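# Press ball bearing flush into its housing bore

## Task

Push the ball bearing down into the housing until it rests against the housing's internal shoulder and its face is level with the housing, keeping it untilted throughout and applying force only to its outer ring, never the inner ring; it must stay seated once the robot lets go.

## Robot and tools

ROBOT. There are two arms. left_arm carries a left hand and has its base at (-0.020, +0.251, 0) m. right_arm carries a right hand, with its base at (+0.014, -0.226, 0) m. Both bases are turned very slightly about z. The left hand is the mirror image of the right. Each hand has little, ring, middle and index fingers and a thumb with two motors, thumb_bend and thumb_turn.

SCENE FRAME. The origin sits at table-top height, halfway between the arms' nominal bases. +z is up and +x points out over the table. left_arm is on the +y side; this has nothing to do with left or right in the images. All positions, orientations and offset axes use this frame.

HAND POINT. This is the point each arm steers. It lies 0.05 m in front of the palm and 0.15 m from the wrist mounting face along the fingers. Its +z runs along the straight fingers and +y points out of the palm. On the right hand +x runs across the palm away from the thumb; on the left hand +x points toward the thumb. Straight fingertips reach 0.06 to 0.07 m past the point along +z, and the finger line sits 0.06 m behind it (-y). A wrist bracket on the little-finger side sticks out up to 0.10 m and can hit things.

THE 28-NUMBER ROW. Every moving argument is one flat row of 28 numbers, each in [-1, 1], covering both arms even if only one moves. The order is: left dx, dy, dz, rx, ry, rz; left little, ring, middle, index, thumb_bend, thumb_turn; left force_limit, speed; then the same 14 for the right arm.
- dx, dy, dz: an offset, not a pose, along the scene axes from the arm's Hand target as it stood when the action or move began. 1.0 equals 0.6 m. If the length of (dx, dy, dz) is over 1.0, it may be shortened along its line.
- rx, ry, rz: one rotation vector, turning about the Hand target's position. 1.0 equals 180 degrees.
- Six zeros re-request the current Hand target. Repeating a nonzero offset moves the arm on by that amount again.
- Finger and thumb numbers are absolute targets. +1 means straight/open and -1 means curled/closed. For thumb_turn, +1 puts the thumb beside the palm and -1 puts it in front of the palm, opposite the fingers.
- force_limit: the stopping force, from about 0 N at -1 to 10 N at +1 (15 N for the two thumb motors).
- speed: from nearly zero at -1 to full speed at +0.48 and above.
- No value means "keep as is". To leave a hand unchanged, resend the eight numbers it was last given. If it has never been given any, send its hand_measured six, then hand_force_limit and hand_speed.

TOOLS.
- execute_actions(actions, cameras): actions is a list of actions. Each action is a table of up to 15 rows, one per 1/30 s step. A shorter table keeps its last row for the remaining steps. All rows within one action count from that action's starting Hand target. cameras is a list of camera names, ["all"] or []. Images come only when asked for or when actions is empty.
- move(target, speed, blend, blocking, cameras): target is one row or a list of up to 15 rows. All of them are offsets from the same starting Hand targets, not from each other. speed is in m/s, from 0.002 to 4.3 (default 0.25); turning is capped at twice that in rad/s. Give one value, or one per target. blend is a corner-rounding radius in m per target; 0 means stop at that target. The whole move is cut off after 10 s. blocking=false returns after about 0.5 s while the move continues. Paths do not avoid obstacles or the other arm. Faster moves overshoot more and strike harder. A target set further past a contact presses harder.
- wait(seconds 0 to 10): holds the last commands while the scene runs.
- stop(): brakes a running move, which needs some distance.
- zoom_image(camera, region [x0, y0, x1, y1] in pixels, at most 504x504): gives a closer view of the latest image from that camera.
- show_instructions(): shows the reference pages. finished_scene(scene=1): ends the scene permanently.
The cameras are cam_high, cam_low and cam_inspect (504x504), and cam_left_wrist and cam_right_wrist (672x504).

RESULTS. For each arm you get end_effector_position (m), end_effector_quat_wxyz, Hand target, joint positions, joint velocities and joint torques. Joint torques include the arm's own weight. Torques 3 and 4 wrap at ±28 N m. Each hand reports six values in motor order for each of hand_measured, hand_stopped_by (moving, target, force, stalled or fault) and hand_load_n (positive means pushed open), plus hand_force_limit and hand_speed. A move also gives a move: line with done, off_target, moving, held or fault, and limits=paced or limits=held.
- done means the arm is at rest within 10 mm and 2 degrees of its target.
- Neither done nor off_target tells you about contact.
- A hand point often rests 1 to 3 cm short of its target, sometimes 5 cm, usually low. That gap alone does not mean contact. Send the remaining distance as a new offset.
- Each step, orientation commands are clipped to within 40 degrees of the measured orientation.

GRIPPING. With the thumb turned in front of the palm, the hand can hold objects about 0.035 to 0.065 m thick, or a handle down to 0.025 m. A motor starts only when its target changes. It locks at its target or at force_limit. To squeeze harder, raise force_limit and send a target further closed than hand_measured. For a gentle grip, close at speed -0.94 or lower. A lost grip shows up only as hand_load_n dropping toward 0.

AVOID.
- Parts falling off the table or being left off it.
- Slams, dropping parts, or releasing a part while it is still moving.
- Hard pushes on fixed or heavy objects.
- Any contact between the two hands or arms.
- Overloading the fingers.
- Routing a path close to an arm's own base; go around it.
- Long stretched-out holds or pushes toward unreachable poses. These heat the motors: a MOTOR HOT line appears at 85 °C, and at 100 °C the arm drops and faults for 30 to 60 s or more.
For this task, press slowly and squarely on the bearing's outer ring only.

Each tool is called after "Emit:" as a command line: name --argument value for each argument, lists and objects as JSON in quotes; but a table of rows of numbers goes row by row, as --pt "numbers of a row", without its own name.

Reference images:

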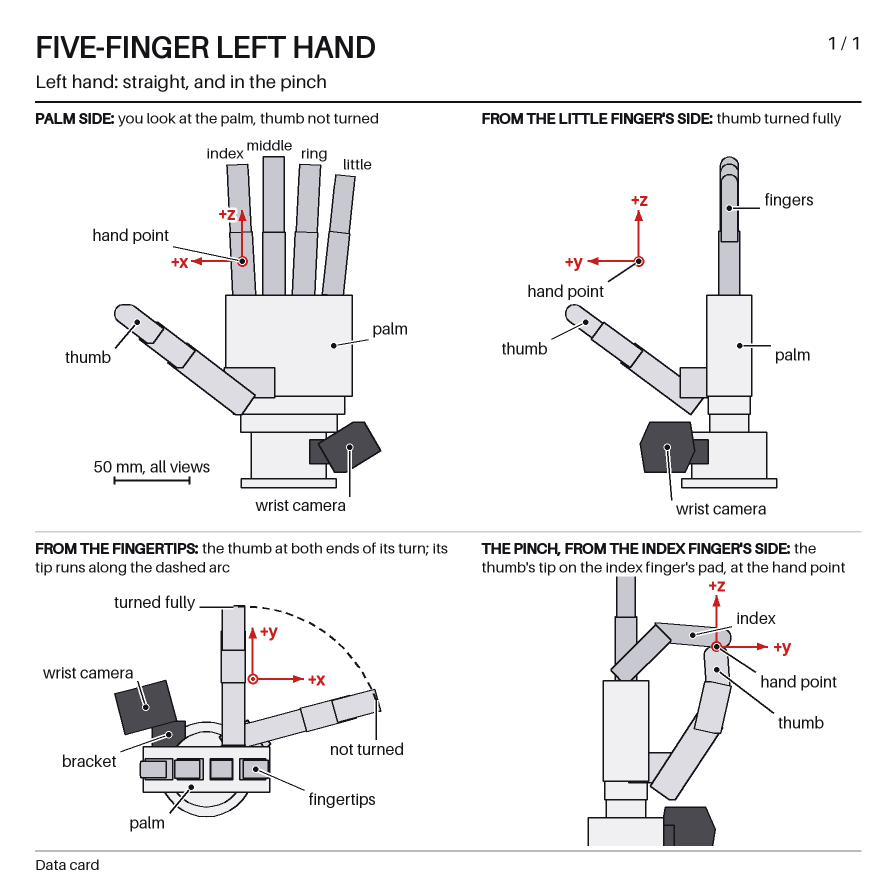

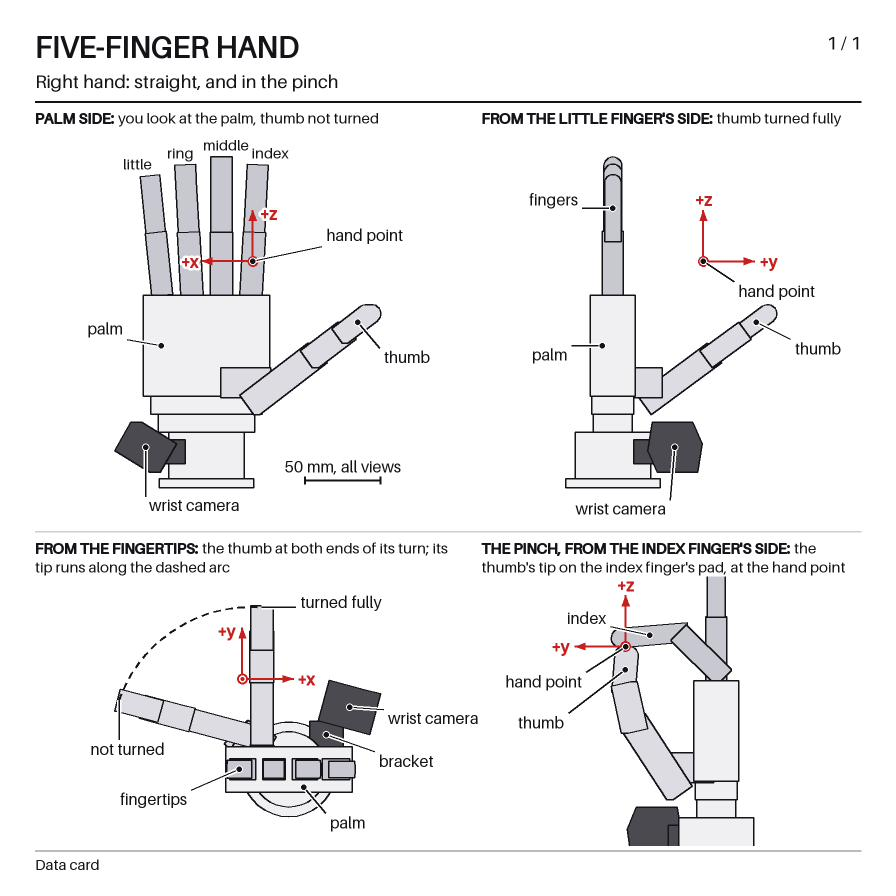

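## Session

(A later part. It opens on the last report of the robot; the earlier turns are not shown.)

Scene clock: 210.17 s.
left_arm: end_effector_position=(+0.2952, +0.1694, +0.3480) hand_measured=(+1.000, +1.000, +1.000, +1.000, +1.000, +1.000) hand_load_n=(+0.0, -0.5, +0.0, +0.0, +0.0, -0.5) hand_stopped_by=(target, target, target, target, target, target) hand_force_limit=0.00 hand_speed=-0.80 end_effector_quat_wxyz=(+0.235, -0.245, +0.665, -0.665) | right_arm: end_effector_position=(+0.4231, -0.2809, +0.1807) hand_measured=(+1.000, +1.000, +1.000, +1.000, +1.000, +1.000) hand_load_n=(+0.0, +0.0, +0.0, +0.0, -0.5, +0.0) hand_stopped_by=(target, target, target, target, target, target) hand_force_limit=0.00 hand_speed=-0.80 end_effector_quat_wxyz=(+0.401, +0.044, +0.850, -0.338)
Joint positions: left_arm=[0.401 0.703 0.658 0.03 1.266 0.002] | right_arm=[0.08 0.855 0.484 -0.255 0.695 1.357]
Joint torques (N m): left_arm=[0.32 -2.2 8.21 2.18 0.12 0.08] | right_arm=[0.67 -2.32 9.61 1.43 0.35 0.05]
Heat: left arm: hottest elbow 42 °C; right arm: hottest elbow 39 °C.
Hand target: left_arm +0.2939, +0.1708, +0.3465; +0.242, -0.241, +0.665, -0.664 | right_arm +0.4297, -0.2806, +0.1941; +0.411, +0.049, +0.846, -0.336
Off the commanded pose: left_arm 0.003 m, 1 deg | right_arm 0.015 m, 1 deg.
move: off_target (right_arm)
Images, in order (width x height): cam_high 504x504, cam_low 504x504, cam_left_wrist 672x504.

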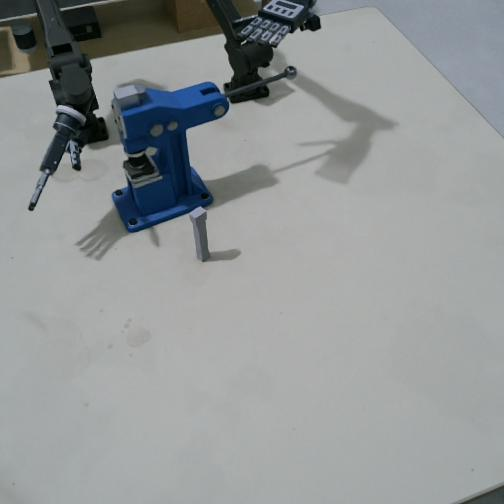

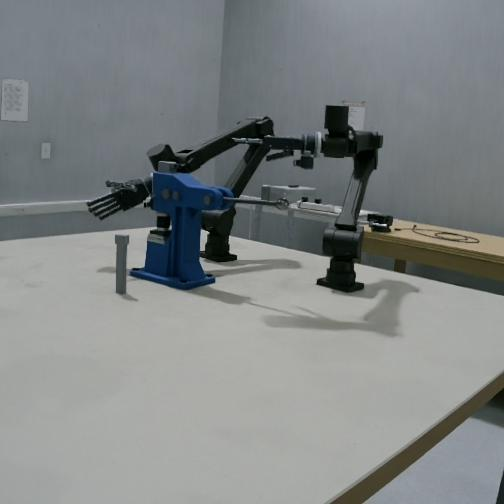

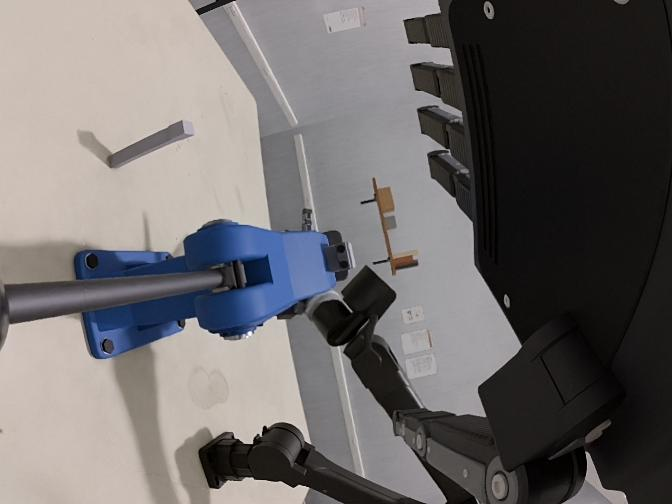

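Emit:
move --target '[0.005,0,-0.14,0,0,0,1,1,1,1,1,1,0,-0.8,0,0,0,0,0,0,1,1,1,1,1,1,0,-0.8]' --speed 0.1 --cameras '["cam_high","cam_low","cam_left_wrist"]'

Emit:
zoom_image --camera "cam_low" --region '[200, 80, 360, 240]'

Emit:
zoom_image --camera "cam_high" --region '[200, 0, 400, 200]'

Scene clock: 226.40 s.
left_arm: end_effector_position=(+0.2960, +0.1700, +0.2689) hand_measured=(+1.000, +1.000, +1.000, +1.000, +1.000, +1.000) hand_load_n=(-0.5, +0.0, +0.0, +0.0, +0.0, +0.0) hand_stopped_by=(target, target, target, target, target, target) hand_force_limit=0.00 hand_speed=-0.80 end_effector_quat_wxyz=(+0.247, -0.234, +0.666, -0.663) | right_arm: end_effector_position=(+0.4231, -0.2809, +0.1807) hand_measured=(+1.000, +1.000, +1.000, +1.000, +1.000, +1.000) hand_load_n=(+0.0, +0.0, +0.0, +0.0, +0.0, +0.0) hand_stopped_by=(target, target, target, target, target, target) hand_force_limit=0.00 hand_speed=-0.80 end_effector_quat_wxyz=(+0.401, +0.044, +0.850, -0.338)
Joint positions: left_arm=[0.402 0.751 0.459 0.299 1.264 0.011] | right_arm=[0.08 0.855 0.484 -0.255 0.695 1.357]
Joint torques (N m): left_arm=[0.03 -0.67 7.8 2.19 -0.02 0] | right_arm=[-0.15 -2.43 9.46 1.65 0.29 0.1]
Heat: left arm: hottest elbow 40 °C; right arm: hottest elbow 39 °C.
Hand target: left_arm +0.2970, +0.1709, +0.2625; +0.242, -0.242, +0.665, -0.664 | right_arm +0.4297, -0.2806, +0.1941; +0.411, +0.049, +0.846, -0.336
Off the commanded pose: left_arm 0.007 m, 1 deg | right_arm 0.015 m, 1 deg.
move: off_target (right_arm)
Images, in order (width x height): cam_high 504x504, cam_low 504x504, cam_left_wrist 672x504.

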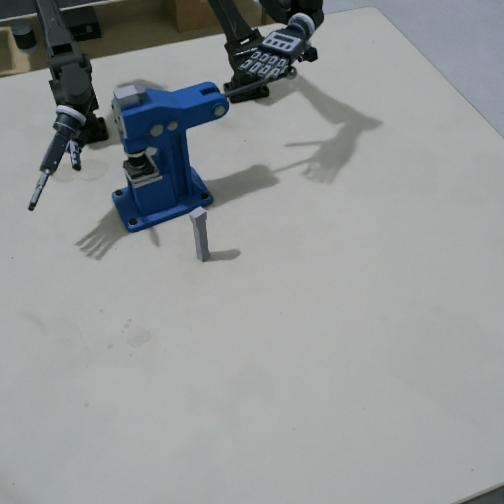

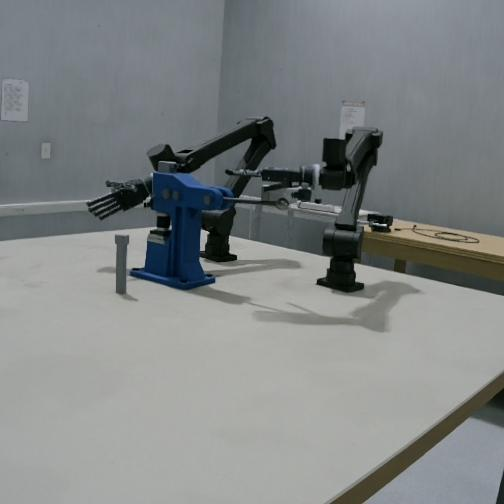

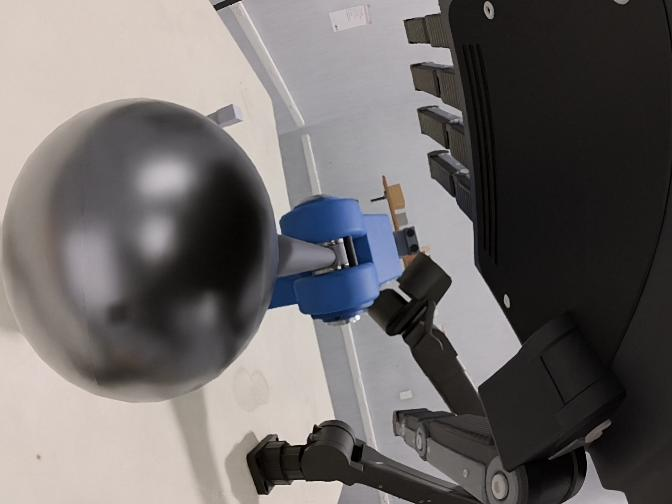

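Scaled by 3.150 from the camera's 504x504 image, which has a finer 720x720 frame.

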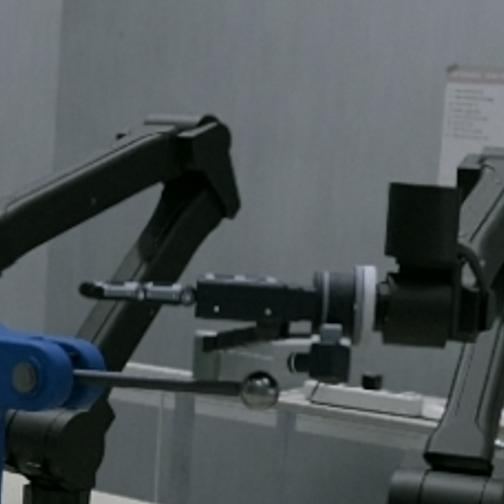

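Scaled by 2.520 from the camera's 504x504 image, which has a finer 720x720 frame.

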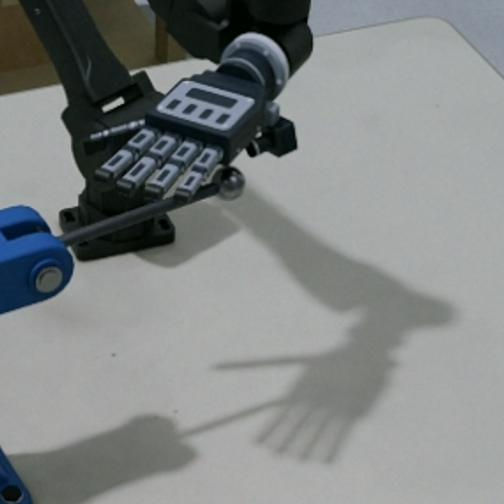

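Emit:
move --target '[0.03,0.035,0,0,0,0,1,1,1,1,1,1,0,-0.8,0,0,0,0,0,0,1,1,1,1,1,1,0,-0.8]' --speed 0.1 --cameras '["cam_high","cam_low","cam_left_wrist"]'

Emit:
zoom_image --camera "cam_low" --region '[200, 80, 360, 240]'

Emit:
zoom_image --camera "cam_high" --region '[200, 0, 400, 200]'

Scene clock: 238.07 s.
left_arm: end_effector_position=(+0.3066, +0.1864, +0.2503) hand_measured=(+1.000, +1.000, +1.000, +1.000, +1.000, +1.000) hand_load_n=(-0.5, +0.0, -0.5, +0.0, +0.0, +0.0) hand_stopped_by=(target, target, target, target, target, target) hand_force_limit=0.00 hand_speed=-0.80 end_effector_quat_wxyz=(+0.231, -0.250, +0.665, -0.665) | right_arm: end_effector_position=(+0.4231, -0.2809, +0.1807) hand_measured=(+1.000, +1.000, +1.000, +1.000, +1.000, +1.000) hand_load_n=(+0.0, +0.0, +0.0, +0.0, -0.5, +0.0) hand_stopped_by=(target, target, target, target, target, target) hand_force_limit=0.00 hand_speed=-0.80 end_effector_quat_wxyz=(+0.401, +0.044, +0.850, -0.338)
Joint positions: left_arm=[0.447 0.851 0.459 0.356 1.31 0.01] | right_arm=[0.08 0.855 0.484 -0.255 0.695 1.357]
Joint torques (N m): left_arm=[0.32 -1.55 10.99 2.22 0.14 0.01] | right_arm=[-0.03 -1.55 9.66 1.63 0.32 0.03]
Heat: left arm: hottest elbow 39 °C; right arm: hottest elbow 39 °C.
Hand target: left_arm +0.3150, +0.1918, +0.2625; +0.242, -0.242, +0.665, -0.664 | right_arm +0.4297, -0.2806, +0.1941; +0.411, +0.049, +0.846, -0.336
Off the commanded pose: left_arm 0.016 m, 2 deg | right_arm 0.015 m, 1 deg.
move: off_target (left_arm, right_arm)
Images, in order (width x height): cam_high 504x504, cam_low 504x504, cam_left_wrist 672x504.

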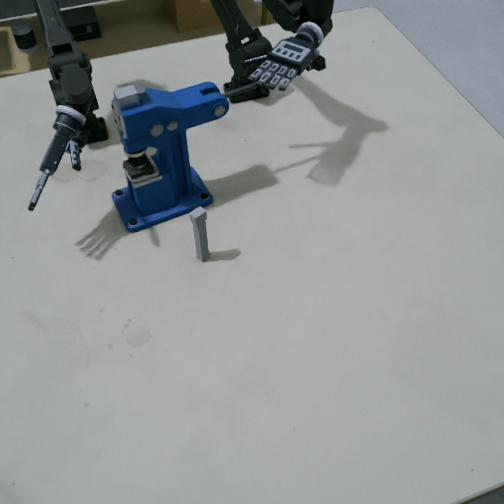

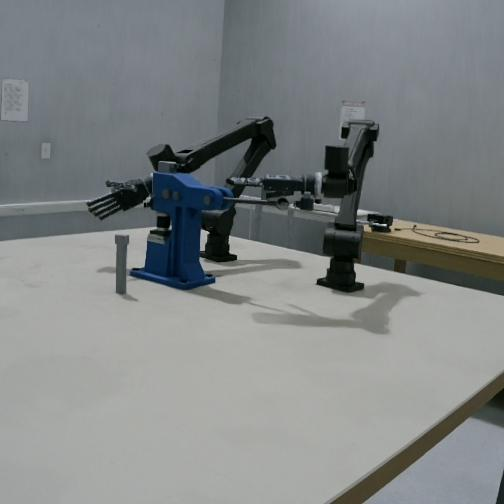

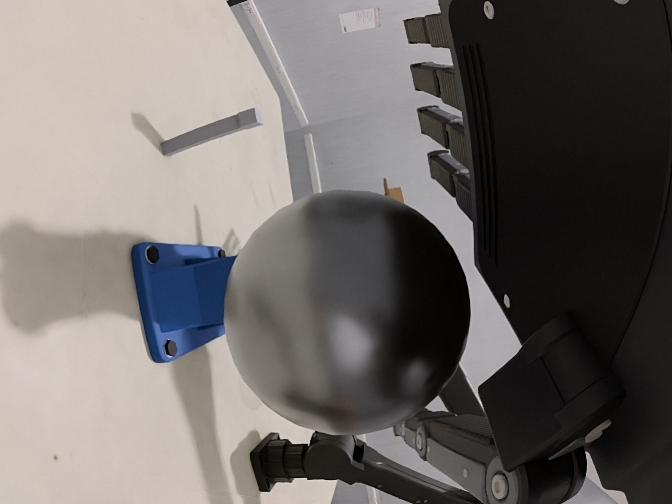

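Scaled by 3.150 from the camera's 504x504 image, which has a finer 720x720 frame.

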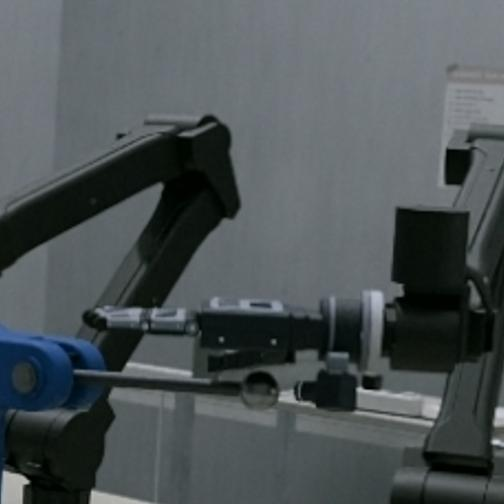

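Scaled by 2.520 from the camera's 504x504 image, which has a finer 720x720 frame.

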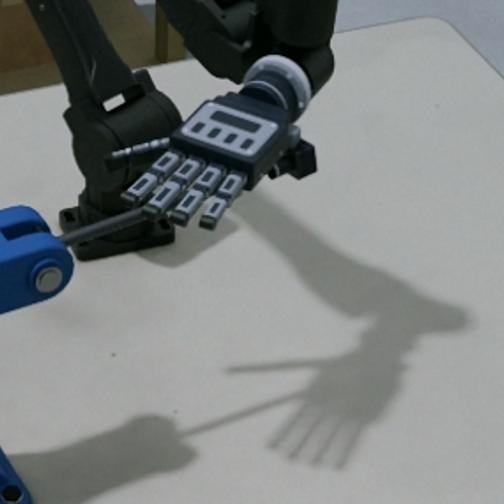

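Emit:
move --target '[0.0,0.033,0,0,0,0,1,1,1,1,1,1,0,-0.8,0,0,0,0,0,0,1,1,1,1,1,1,0,-0.8]' --speed 0.1 --cameras '["cam_high","cam_low","cam_left_wrist"]'

Emit:
zoom_image --camera "cam_low" --region '[200, 120, 360, 280]'

Emit:
zoom_image --camera "cam_high" --region '[200, 0, 400, 200]'

Scene clock: 249.93 s.
left_arm: end_effector_position=(+0.3031, +0.2035, +0.2444) hand_measured=(+1.000, +1.000, +1.000, +1.000, +1.000, +1.000) hand_load_n=(+0.0, +0.0, +0.0, +0.0, +0.0, +0.0) hand_stopped_by=(target, target, target, target, target, target) hand_force_limit=0.00 hand_speed=-0.80 end_effector_quat_wxyz=(+0.225, -0.255, +0.663, -0.667) | right_arm: end_effector_position=(+0.4231, -0.2809, +0.1807) hand_measured=(+1.000, +1.000, +1.000, +1.000, +1.000, +1.000) hand_load_n=(+0.0, +0.0, +0.0, +0.0, +0.0, -0.5) hand_stopped_by=(target, target, target, target, target, target) hand_force_limit=0.00 hand_speed=-0.80 end_effector_quat_wxyz=(+0.401, +0.044, +0.850, -0.338)
Joint positions: left_arm=[0.514 0.883 0.459 0.37 1.378 0.01] | right_arm=[0.08 0.855 0.484 -0.255 0.695 1.357]
Joint torques (N m): left_arm=[0.32 -1.67 12.15 2.18 0.15 0.03] | right_arm=[-0.67 -2.14 9.74 1.61 0.36 -0.01]
Heat: left arm: hottest elbow 39 °C; right arm: hottest elbow 39 °C.
Hand target: left_arm +0.3150, +0.2117, +0.2625; +0.242, -0.242, +0.665, -0.664 | right_arm +0.4297, -0.2806, +0.1941; +0.411, +0.049, +0.846, -0.336
Off the commanded pose: left_arm 0.023 m, 2 deg | right_arm 0.015 m, 1 deg.
move: off_target (left_arm, right_arm)
Images, in order (width x height): cam_high 504x504, cam_low 504x504, cam_left_wrist 672x504.

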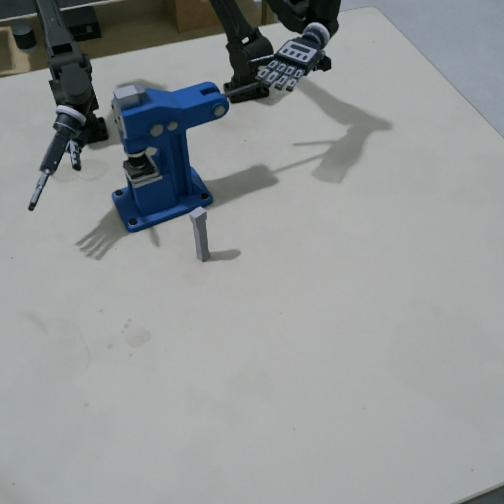

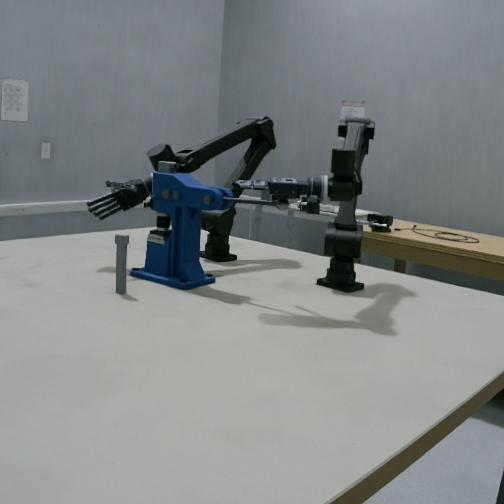

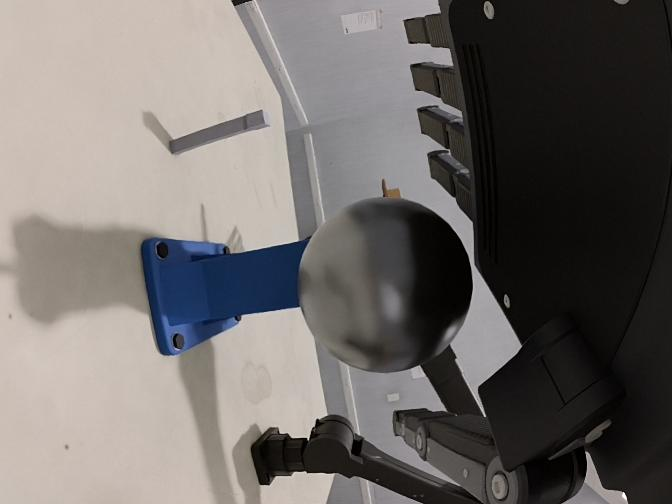

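Scaled by 3.150 from the camera's 504x504 image, which has a finer 720x720 frame.

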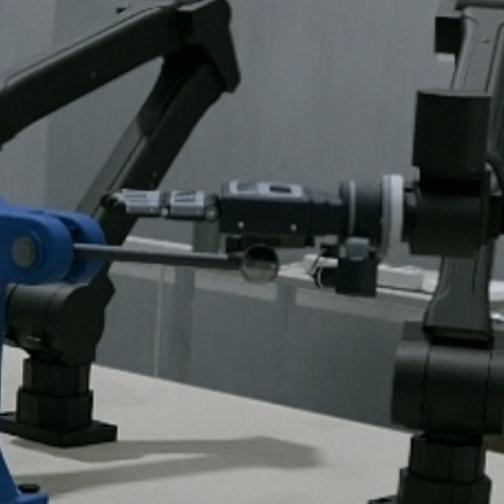

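Scaled by 2.520 from the camera's 504x504 image, which has a finer 720x720 frame.

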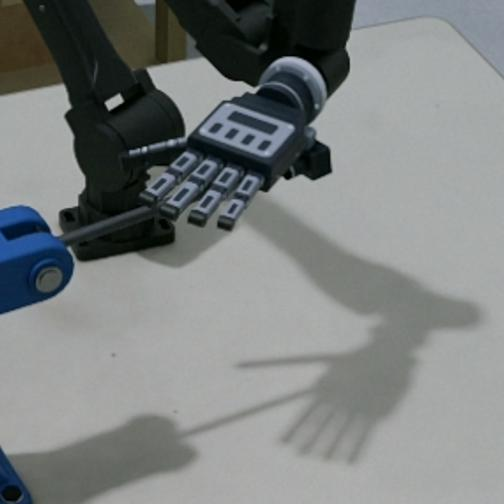

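Emit:
move --target '[0.0,0.0,-0.025,0,0,0,1,1,1,1,1,1,0,-0.8,0,0,0,0,0,0,1,1,1,1,1,1,0,-0.8]' --speed 0.05 --cameras '["cam_high","cam_low","cam_inspect","cam_left_wrist"]'

Emit:
zoom_image --camera "cam_low" --region '[200, 120, 360, 280]'

Scene clock: 257.03 s.
left_arm: end_effector_position=(+0.3089, +0.2068, +0.2425) hand_measured=(+1.000, +1.000, +1.000, +1.000, +1.000, +1.000) hand_load_n=(+0.0, +0.0, -0.5, +0.0, +0.0, -0.5) hand_stopped_by=(target, target, target, target, target, target) hand_force_limit=0.00 hand_speed=-0.80 end_effector_quat_wxyz=(+0.236, -0.245, +0.665, -0.665) | right_arm: end_effector_position=(+0.4231, -0.2809, +0.1807) hand_measured=(+1.000, +1.000, +1.000, +1.000, +1.000, +1.000) hand_load_n=(+0.0, +0.0, +0.0, +0.0, +0.0, +0.0) hand_stopped_by=(target, target, target, target, target, target) hand_force_limit=0.00 hand_speed=-0.80 end_effector_quat_wxyz=(+0.401, +0.044, +0.850, -0.338)
Joint positions: left_arm=[0.515 0.909 0.459 0.427 1.378 0.01] | right_arm=[0.08 0.855 0.484 -0.255 0.695 1.357]
Joint velocities: left_arm=[-0.024 -0.024 -0.002 0.012 -0.066 -0.154] | right_arm=[within noise]
Joint torques (N m): left_arm=[0.21 -1.73 9.63 2.14 0.09 0.03] | right_arm=[0.21 -1.9 9.72 1.63 0.28 0.03]
Heat: left arm: hottest elbow 39 °C; right arm: hottest elbow 39 °C.
Hand target: left_arm +0.3150, +0.2116, +0.2475; +0.242, -0.242, +0.665, -0.664 | right_arm +0.4297, -0.2806, +0.1941; +0.411, +0.049, +0.846, -0.336
Off the commanded pose: left_arm 0.009 m, 1 deg | right_arm 0.015 m, 1 deg.
move: off_target (right_arm)
Images, in order (width x height): cam_high 504x504, cam_low 504x504, cam_inspect 504x504, cam_left_wrist 672x504.

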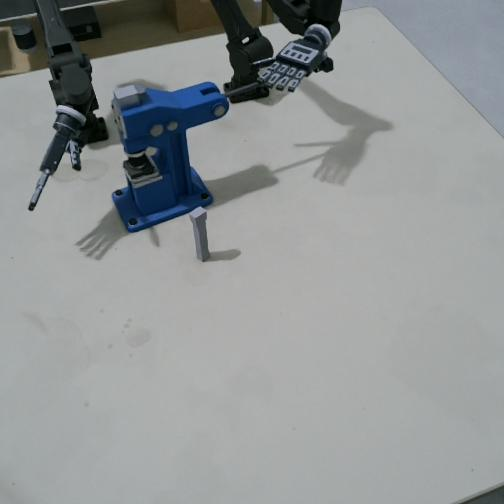

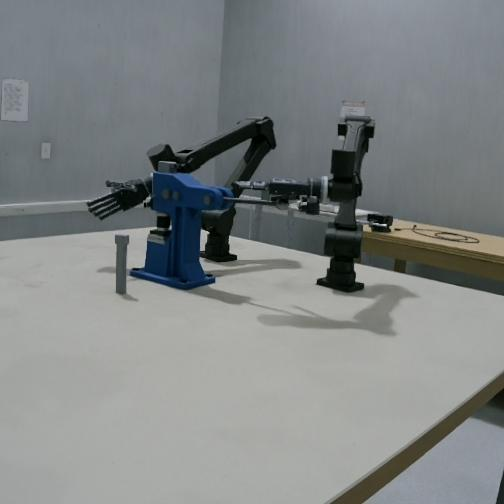

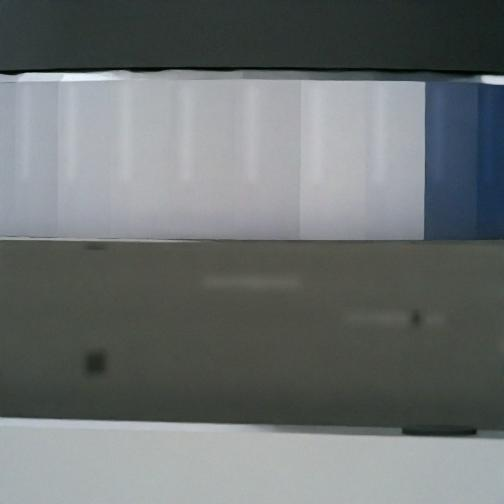

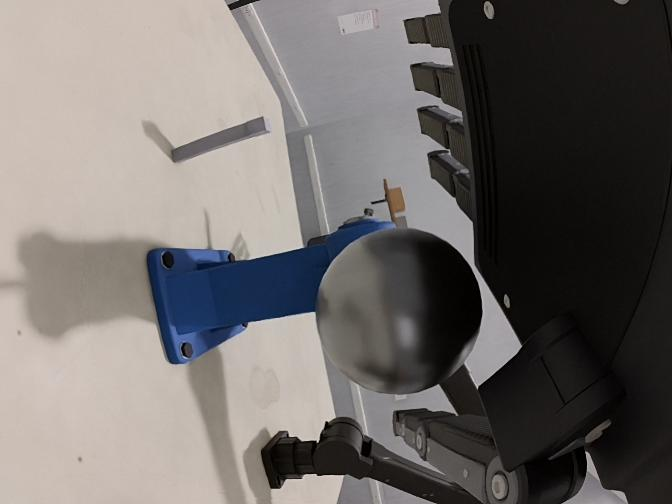

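Scaled by 3.150 from the camera's 504x504 image, which has a finer 720x720 frame.

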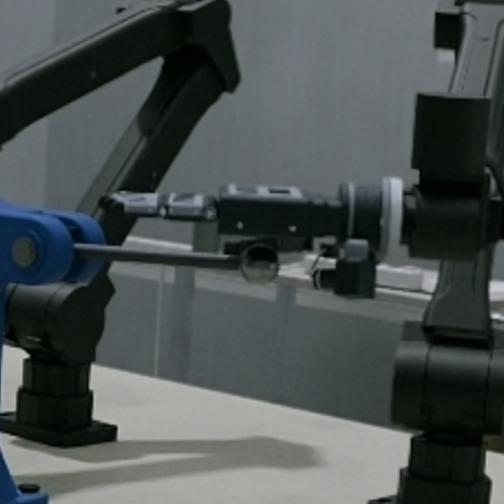

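Emit:
move --target '[-0.005,0.0,-0.035,0,0,0,1,1,1,1,1,1,0,-0.8,0,0,0,0,0,0,1,1,1,1,1,1,0,-0.8]' --speed 0.05 --cameras '["cam_high","cam_low","cam_inspect","cam_left_wrist"]'

Emit:
zoom_image --camera "cam_low" --region '[200, 120, 360, 280]'

Scene clock: 261.13 s.
left_arm: end_effector_position=(+0.3118, +0.2097, +0.2335) hand_measured=(+1.000, +1.000, +1.000, +1.000, +1.000, +1.000) hand_load_n=(+0.0, +0.0, +0.0, +0.0, +0.0, +0.0) hand_stopped_by=(target, target, target, target, target, target) hand_force_limit=0.00 hand_speed=-0.80 end_effector_quat_wxyz=(+0.246, -0.233, +0.667, -0.663) | right_arm: end_effector_position=(+0.4231, -0.2809, +0.1807) hand_measured=(+1.000, +1.000, +1.000, +1.000, +1.000, +1.000) hand_load_n=(+0.0, +0.0, +0.0, +0.0, +0.0, -0.5) hand_stopped_by=(target, target, target, target, target, target) hand_force_limit=0.00 hand_speed=-0.80 end_effector_quat_wxyz=(+0.401, +0.044, +0.850, -0.338)
Joint positions: left_arm=[0.519 0.941 0.442 0.504 1.384 0.014] | right_arm=[0.08 0.855 0.484 -0.255 0.695 1.357]
Joint torques (N m): left_arm=[0.26 -1.9 7.09 2.15 0.04 0] | right_arm=[-0.62 -2.78 9.52 1.72 0.33 0.03]
Heat: left arm: hottest elbow 39 °C; right arm: hottest elbow 39 °C.
Hand target: left_arm +0.3120, +0.2116, +0.2264; +0.242, -0.242, +0.665, -0.664 | right_arm +0.4297, -0.2806, +0.1941; +0.411, +0.049, +0.846, -0.336
Off the commanded pose: left_arm 0.007 m, 1 deg | right_arm 0.015 m, 1 deg.
move: off_target (right_arm)
Images, in order (width x height): cam_high 504x504, cam_low 504x504, cam_inspect 504x504, cam_left_wrist 672x504.

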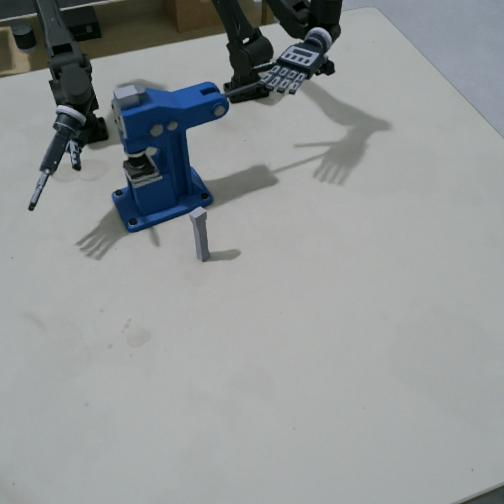

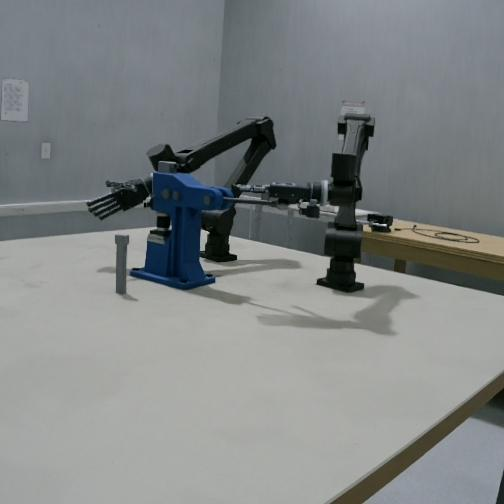

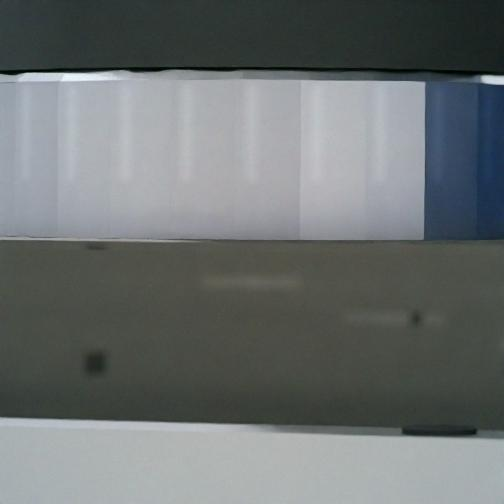

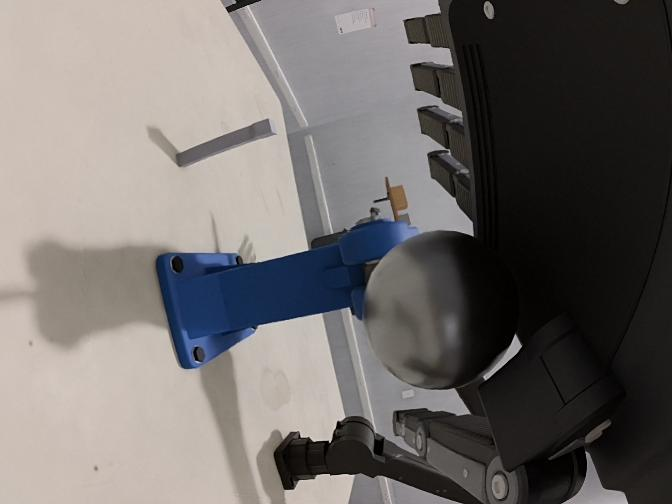

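Scaled by 3.150 from the camera's 504x504 image, which has a finer 720x720 frame.

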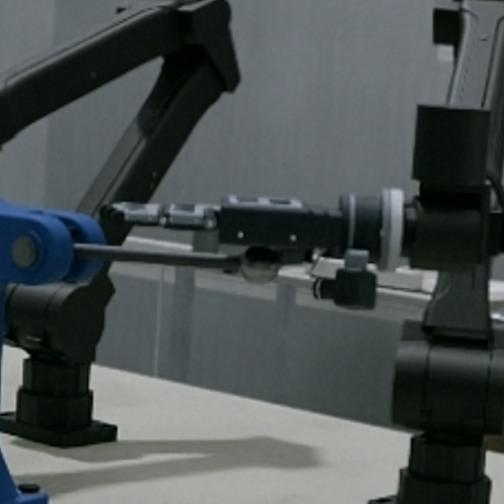

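Emit:
move --target '[0.0,0.0,-0.035,0,0,0,1,1,1,1,1,1,0,-0.8,0,0,0,0,0,0,1,1,1,1,1,1,0,-0.8]' --speed 0.05 --cameras '["cam_high","cam_low","cam_inspect","cam_left_wrist"]'

Emit:
zoom_image --camera "cam_low" --region '[200, 120, 360, 280]'

Scene clock: 265.03 s.
left_arm: end_effector_position=(+0.3122, +0.2109, +0.2162) hand_measured=(+1.000, +1.000, +1.000, +1.000, +1.000, +1.000) hand_load_n=(+0.0, +0.0, +0.0, +0.0, +0.0, +0.0) hand_stopped_by=(target, target, target, target, target, target) hand_force_limit=0.00 hand_speed=-0.80 end_effector_quat_wxyz=(+0.250, -0.230, +0.667, -0.663) | right_arm: end_effector_position=(+0.4231, -0.2809, +0.1807) hand_measured=(+1.000, +1.000, +1.000, +1.000, +1.000, +1.000) hand_load_n=(+0.0, +0.0, +0.0, +0.0, -0.5, -0.5) hand_stopped_by=(target, target, target, target, target, target) hand_force_limit=0.00 hand_speed=-0.80 end_effector_quat_wxyz=(+0.401, +0.044, +0.850, -0.338)
Joint positions: left_arm=[0.522 0.986 0.408 0.597 1.387 0.008] | right_arm=[0.08 0.855 0.484 -0.255 0.695 1.357]
Joint torques (N m): left_arm=[0.03 -1.55 6.38 1.96 -0.1 0.05] | right_arm=[-0.09 -2.14 9.57 1.7 0.42 0.03]
Heat: left arm: hottest elbow 39 °C; right arm: hottest elbow 39 °C.
Hand target: left_arm +0.3120, +0.2116, +0.2053; +0.242, -0.242, +0.665, -0.664 | right_arm +0.4297, -0.2806, +0.1941; +0.411, +0.049, +0.846, -0.336
Off the commanded pose: left_arm 0.011 m, 2 deg | right_arm 0.015 m, 1 deg.
move: off_target (left_arm, right_arm)
Images, in order (width x height): cam_high 504x504, cam_low 504x504, cam_inspect 504x504, cam_left_wrist 672x504.

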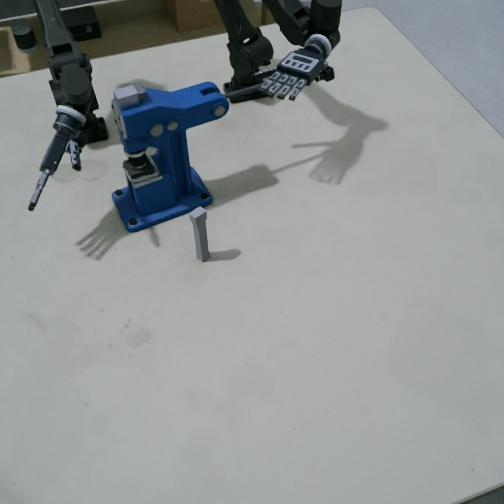

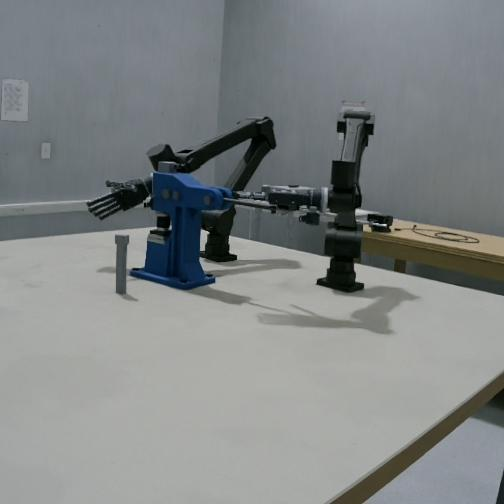

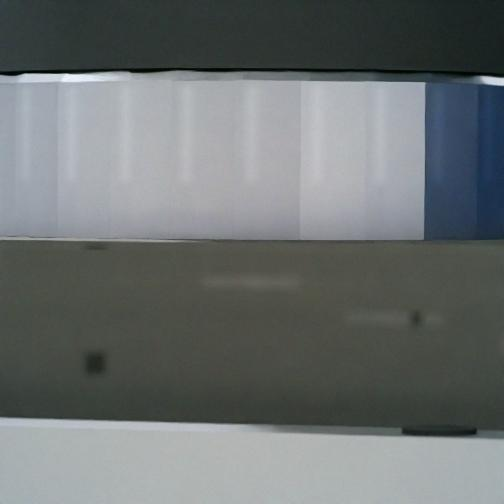

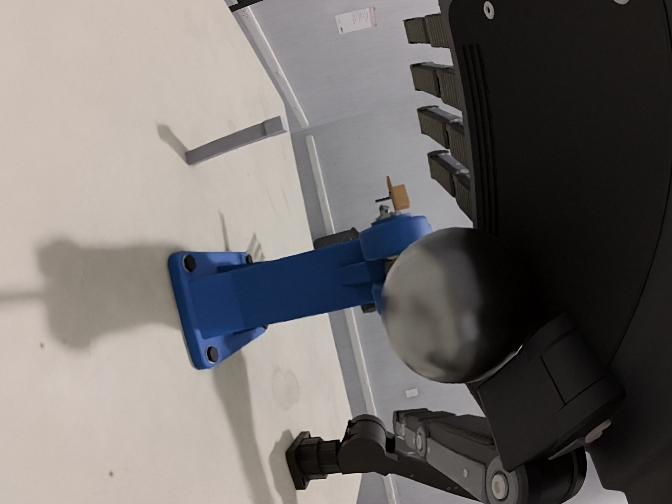

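Scaled by 3.150 from the camera's 504x504 image, which has a finer 720x720 frame.

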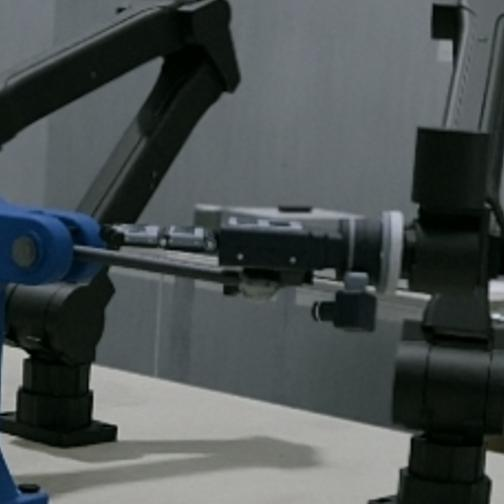

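Emit:
zoom_image --camera "cam_inspect" --region '[0, 40, 252, 140]'

Emit:
zoom_image --camera "cam_inspect" --region '[252, 40, 504, 140]'

Scaled by 2.000 from the camera's 504x504 image, which has a finer 720x720 frame.

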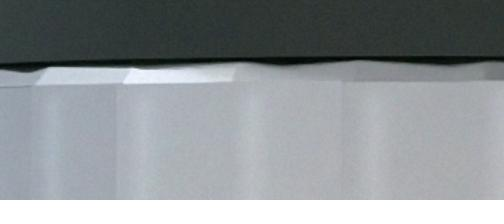

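Scaled by 2.000 from the camera's 504x504 image, which has a finer 720x720 frame.

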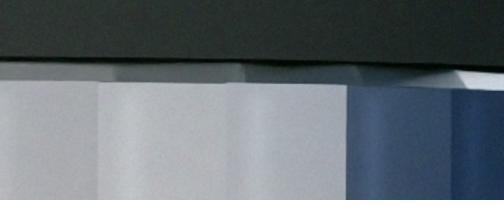

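Emit:
move --target '[0.007,-0.033,-0.029,-0.109,-0.022,0,1,1,1,1,1,1,0,-0.8,0,0,0,0,0,0,1,1,1,1,1,1,0,-0.8]' --speed 0.05 --cameras '["cam_high","cam_low","cam_inspect","cam_left_wrist"]'

Emit:
zoom_image --camera "cam_low" --region '[200, 120, 360, 280]'

Scene clock: 295.87 s.
left_arm: end_effector_position=(+0.3183, +0.2066, +0.1981) hand_measured=(+1.000, +1.000, +1.000, +1.000, +1.000, +1.000) hand_load_n=(+0.0, +0.0, +0.0, +0.0, +0.0, -1.0) hand_stopped_by=(target, target, target, target, target, target) hand_force_limit=0.00 hand_speed=-0.80 end_effector_quat_wxyz=(-0.252, +0.299, -0.569, +0.723) | right_arm: end_effector_position=(+0.4231, -0.2809, +0.1807) hand_measured=(+1.000, +1.000, +1.000, +1.000, +1.000, +1.000) hand_load_n=(+0.0, +0.0, +0.0, +0.0, +0.0, -0.5) hand_stopped_by=(target, target, target, target, target, target) hand_force_limit=0.00 hand_speed=-0.80 end_effector_quat_wxyz=(+0.401, +0.044, +0.850, -0.338)
Joint positions: left_arm=[0.522 1.327 0.273 1.572 1.216 -0.639] | right_arm=[0.08 0.855 0.484 -0.255 0.695 1.357]
Joint torques (N m): left_arm=[-3.08 -2.73 3.78 1.58 -0.42 0.07] | right_arm=[-0.26 -2.02 9.7 1.55 0.36 0.02]
Heat: left arm: hottest elbow 37 °C; right arm: hottest elbow 39 °C.
Hand target: left_arm +0.3162, +0.1918, +0.1880; -0.220, +0.256, -0.533, +0.776 | right_arm +0.4297, -0.2806, +0.1941; +0.411, +0.049, +0.846, -0.336
Off the commanded pose: left_arm 0.018 m, 10 deg | right_arm 0.015 m, 1 deg.
joint sent to its limit (left arm) — joint 4 (wrist pitch), upper limit. The joint targets are off in orientation, not in position.
move: off_target (left_arm, right_arm)
Images, in order (width x height): cam_high 504x504, cam_low 504x504, cam_inspect 504x504, cam_left_wrist 672x504.

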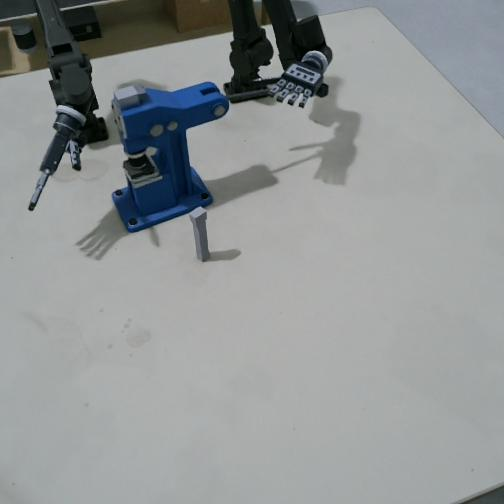

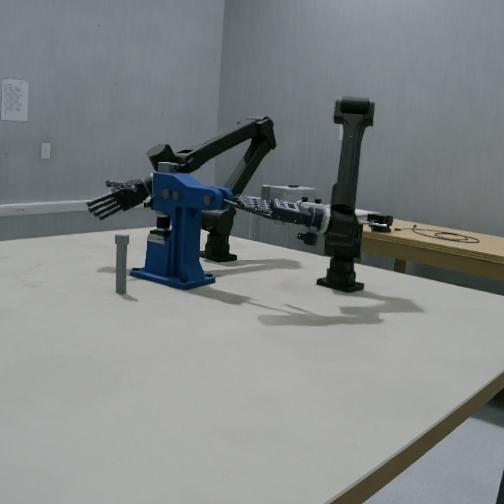

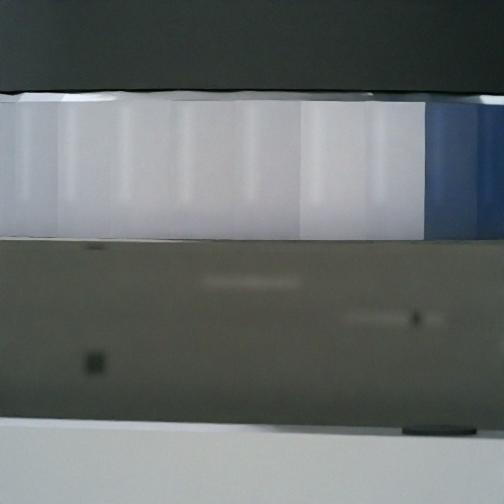

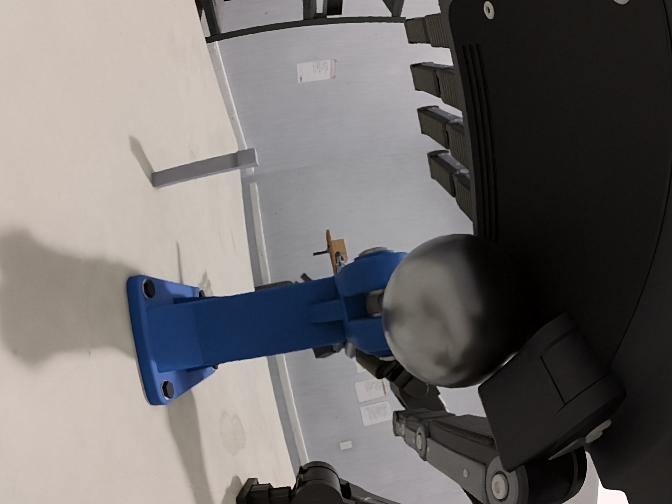

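Scaled by 3.150 from the camera's 504x504 image, which has a finer 720x720 frame.

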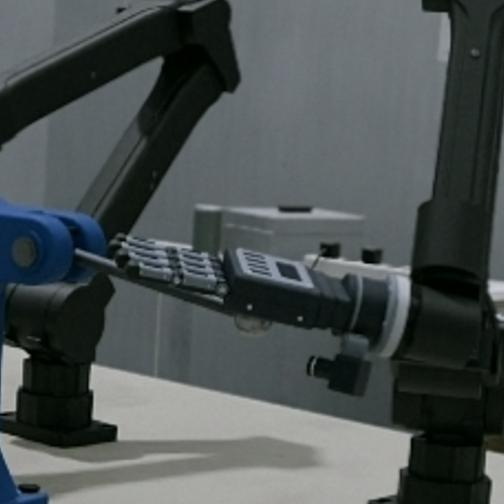

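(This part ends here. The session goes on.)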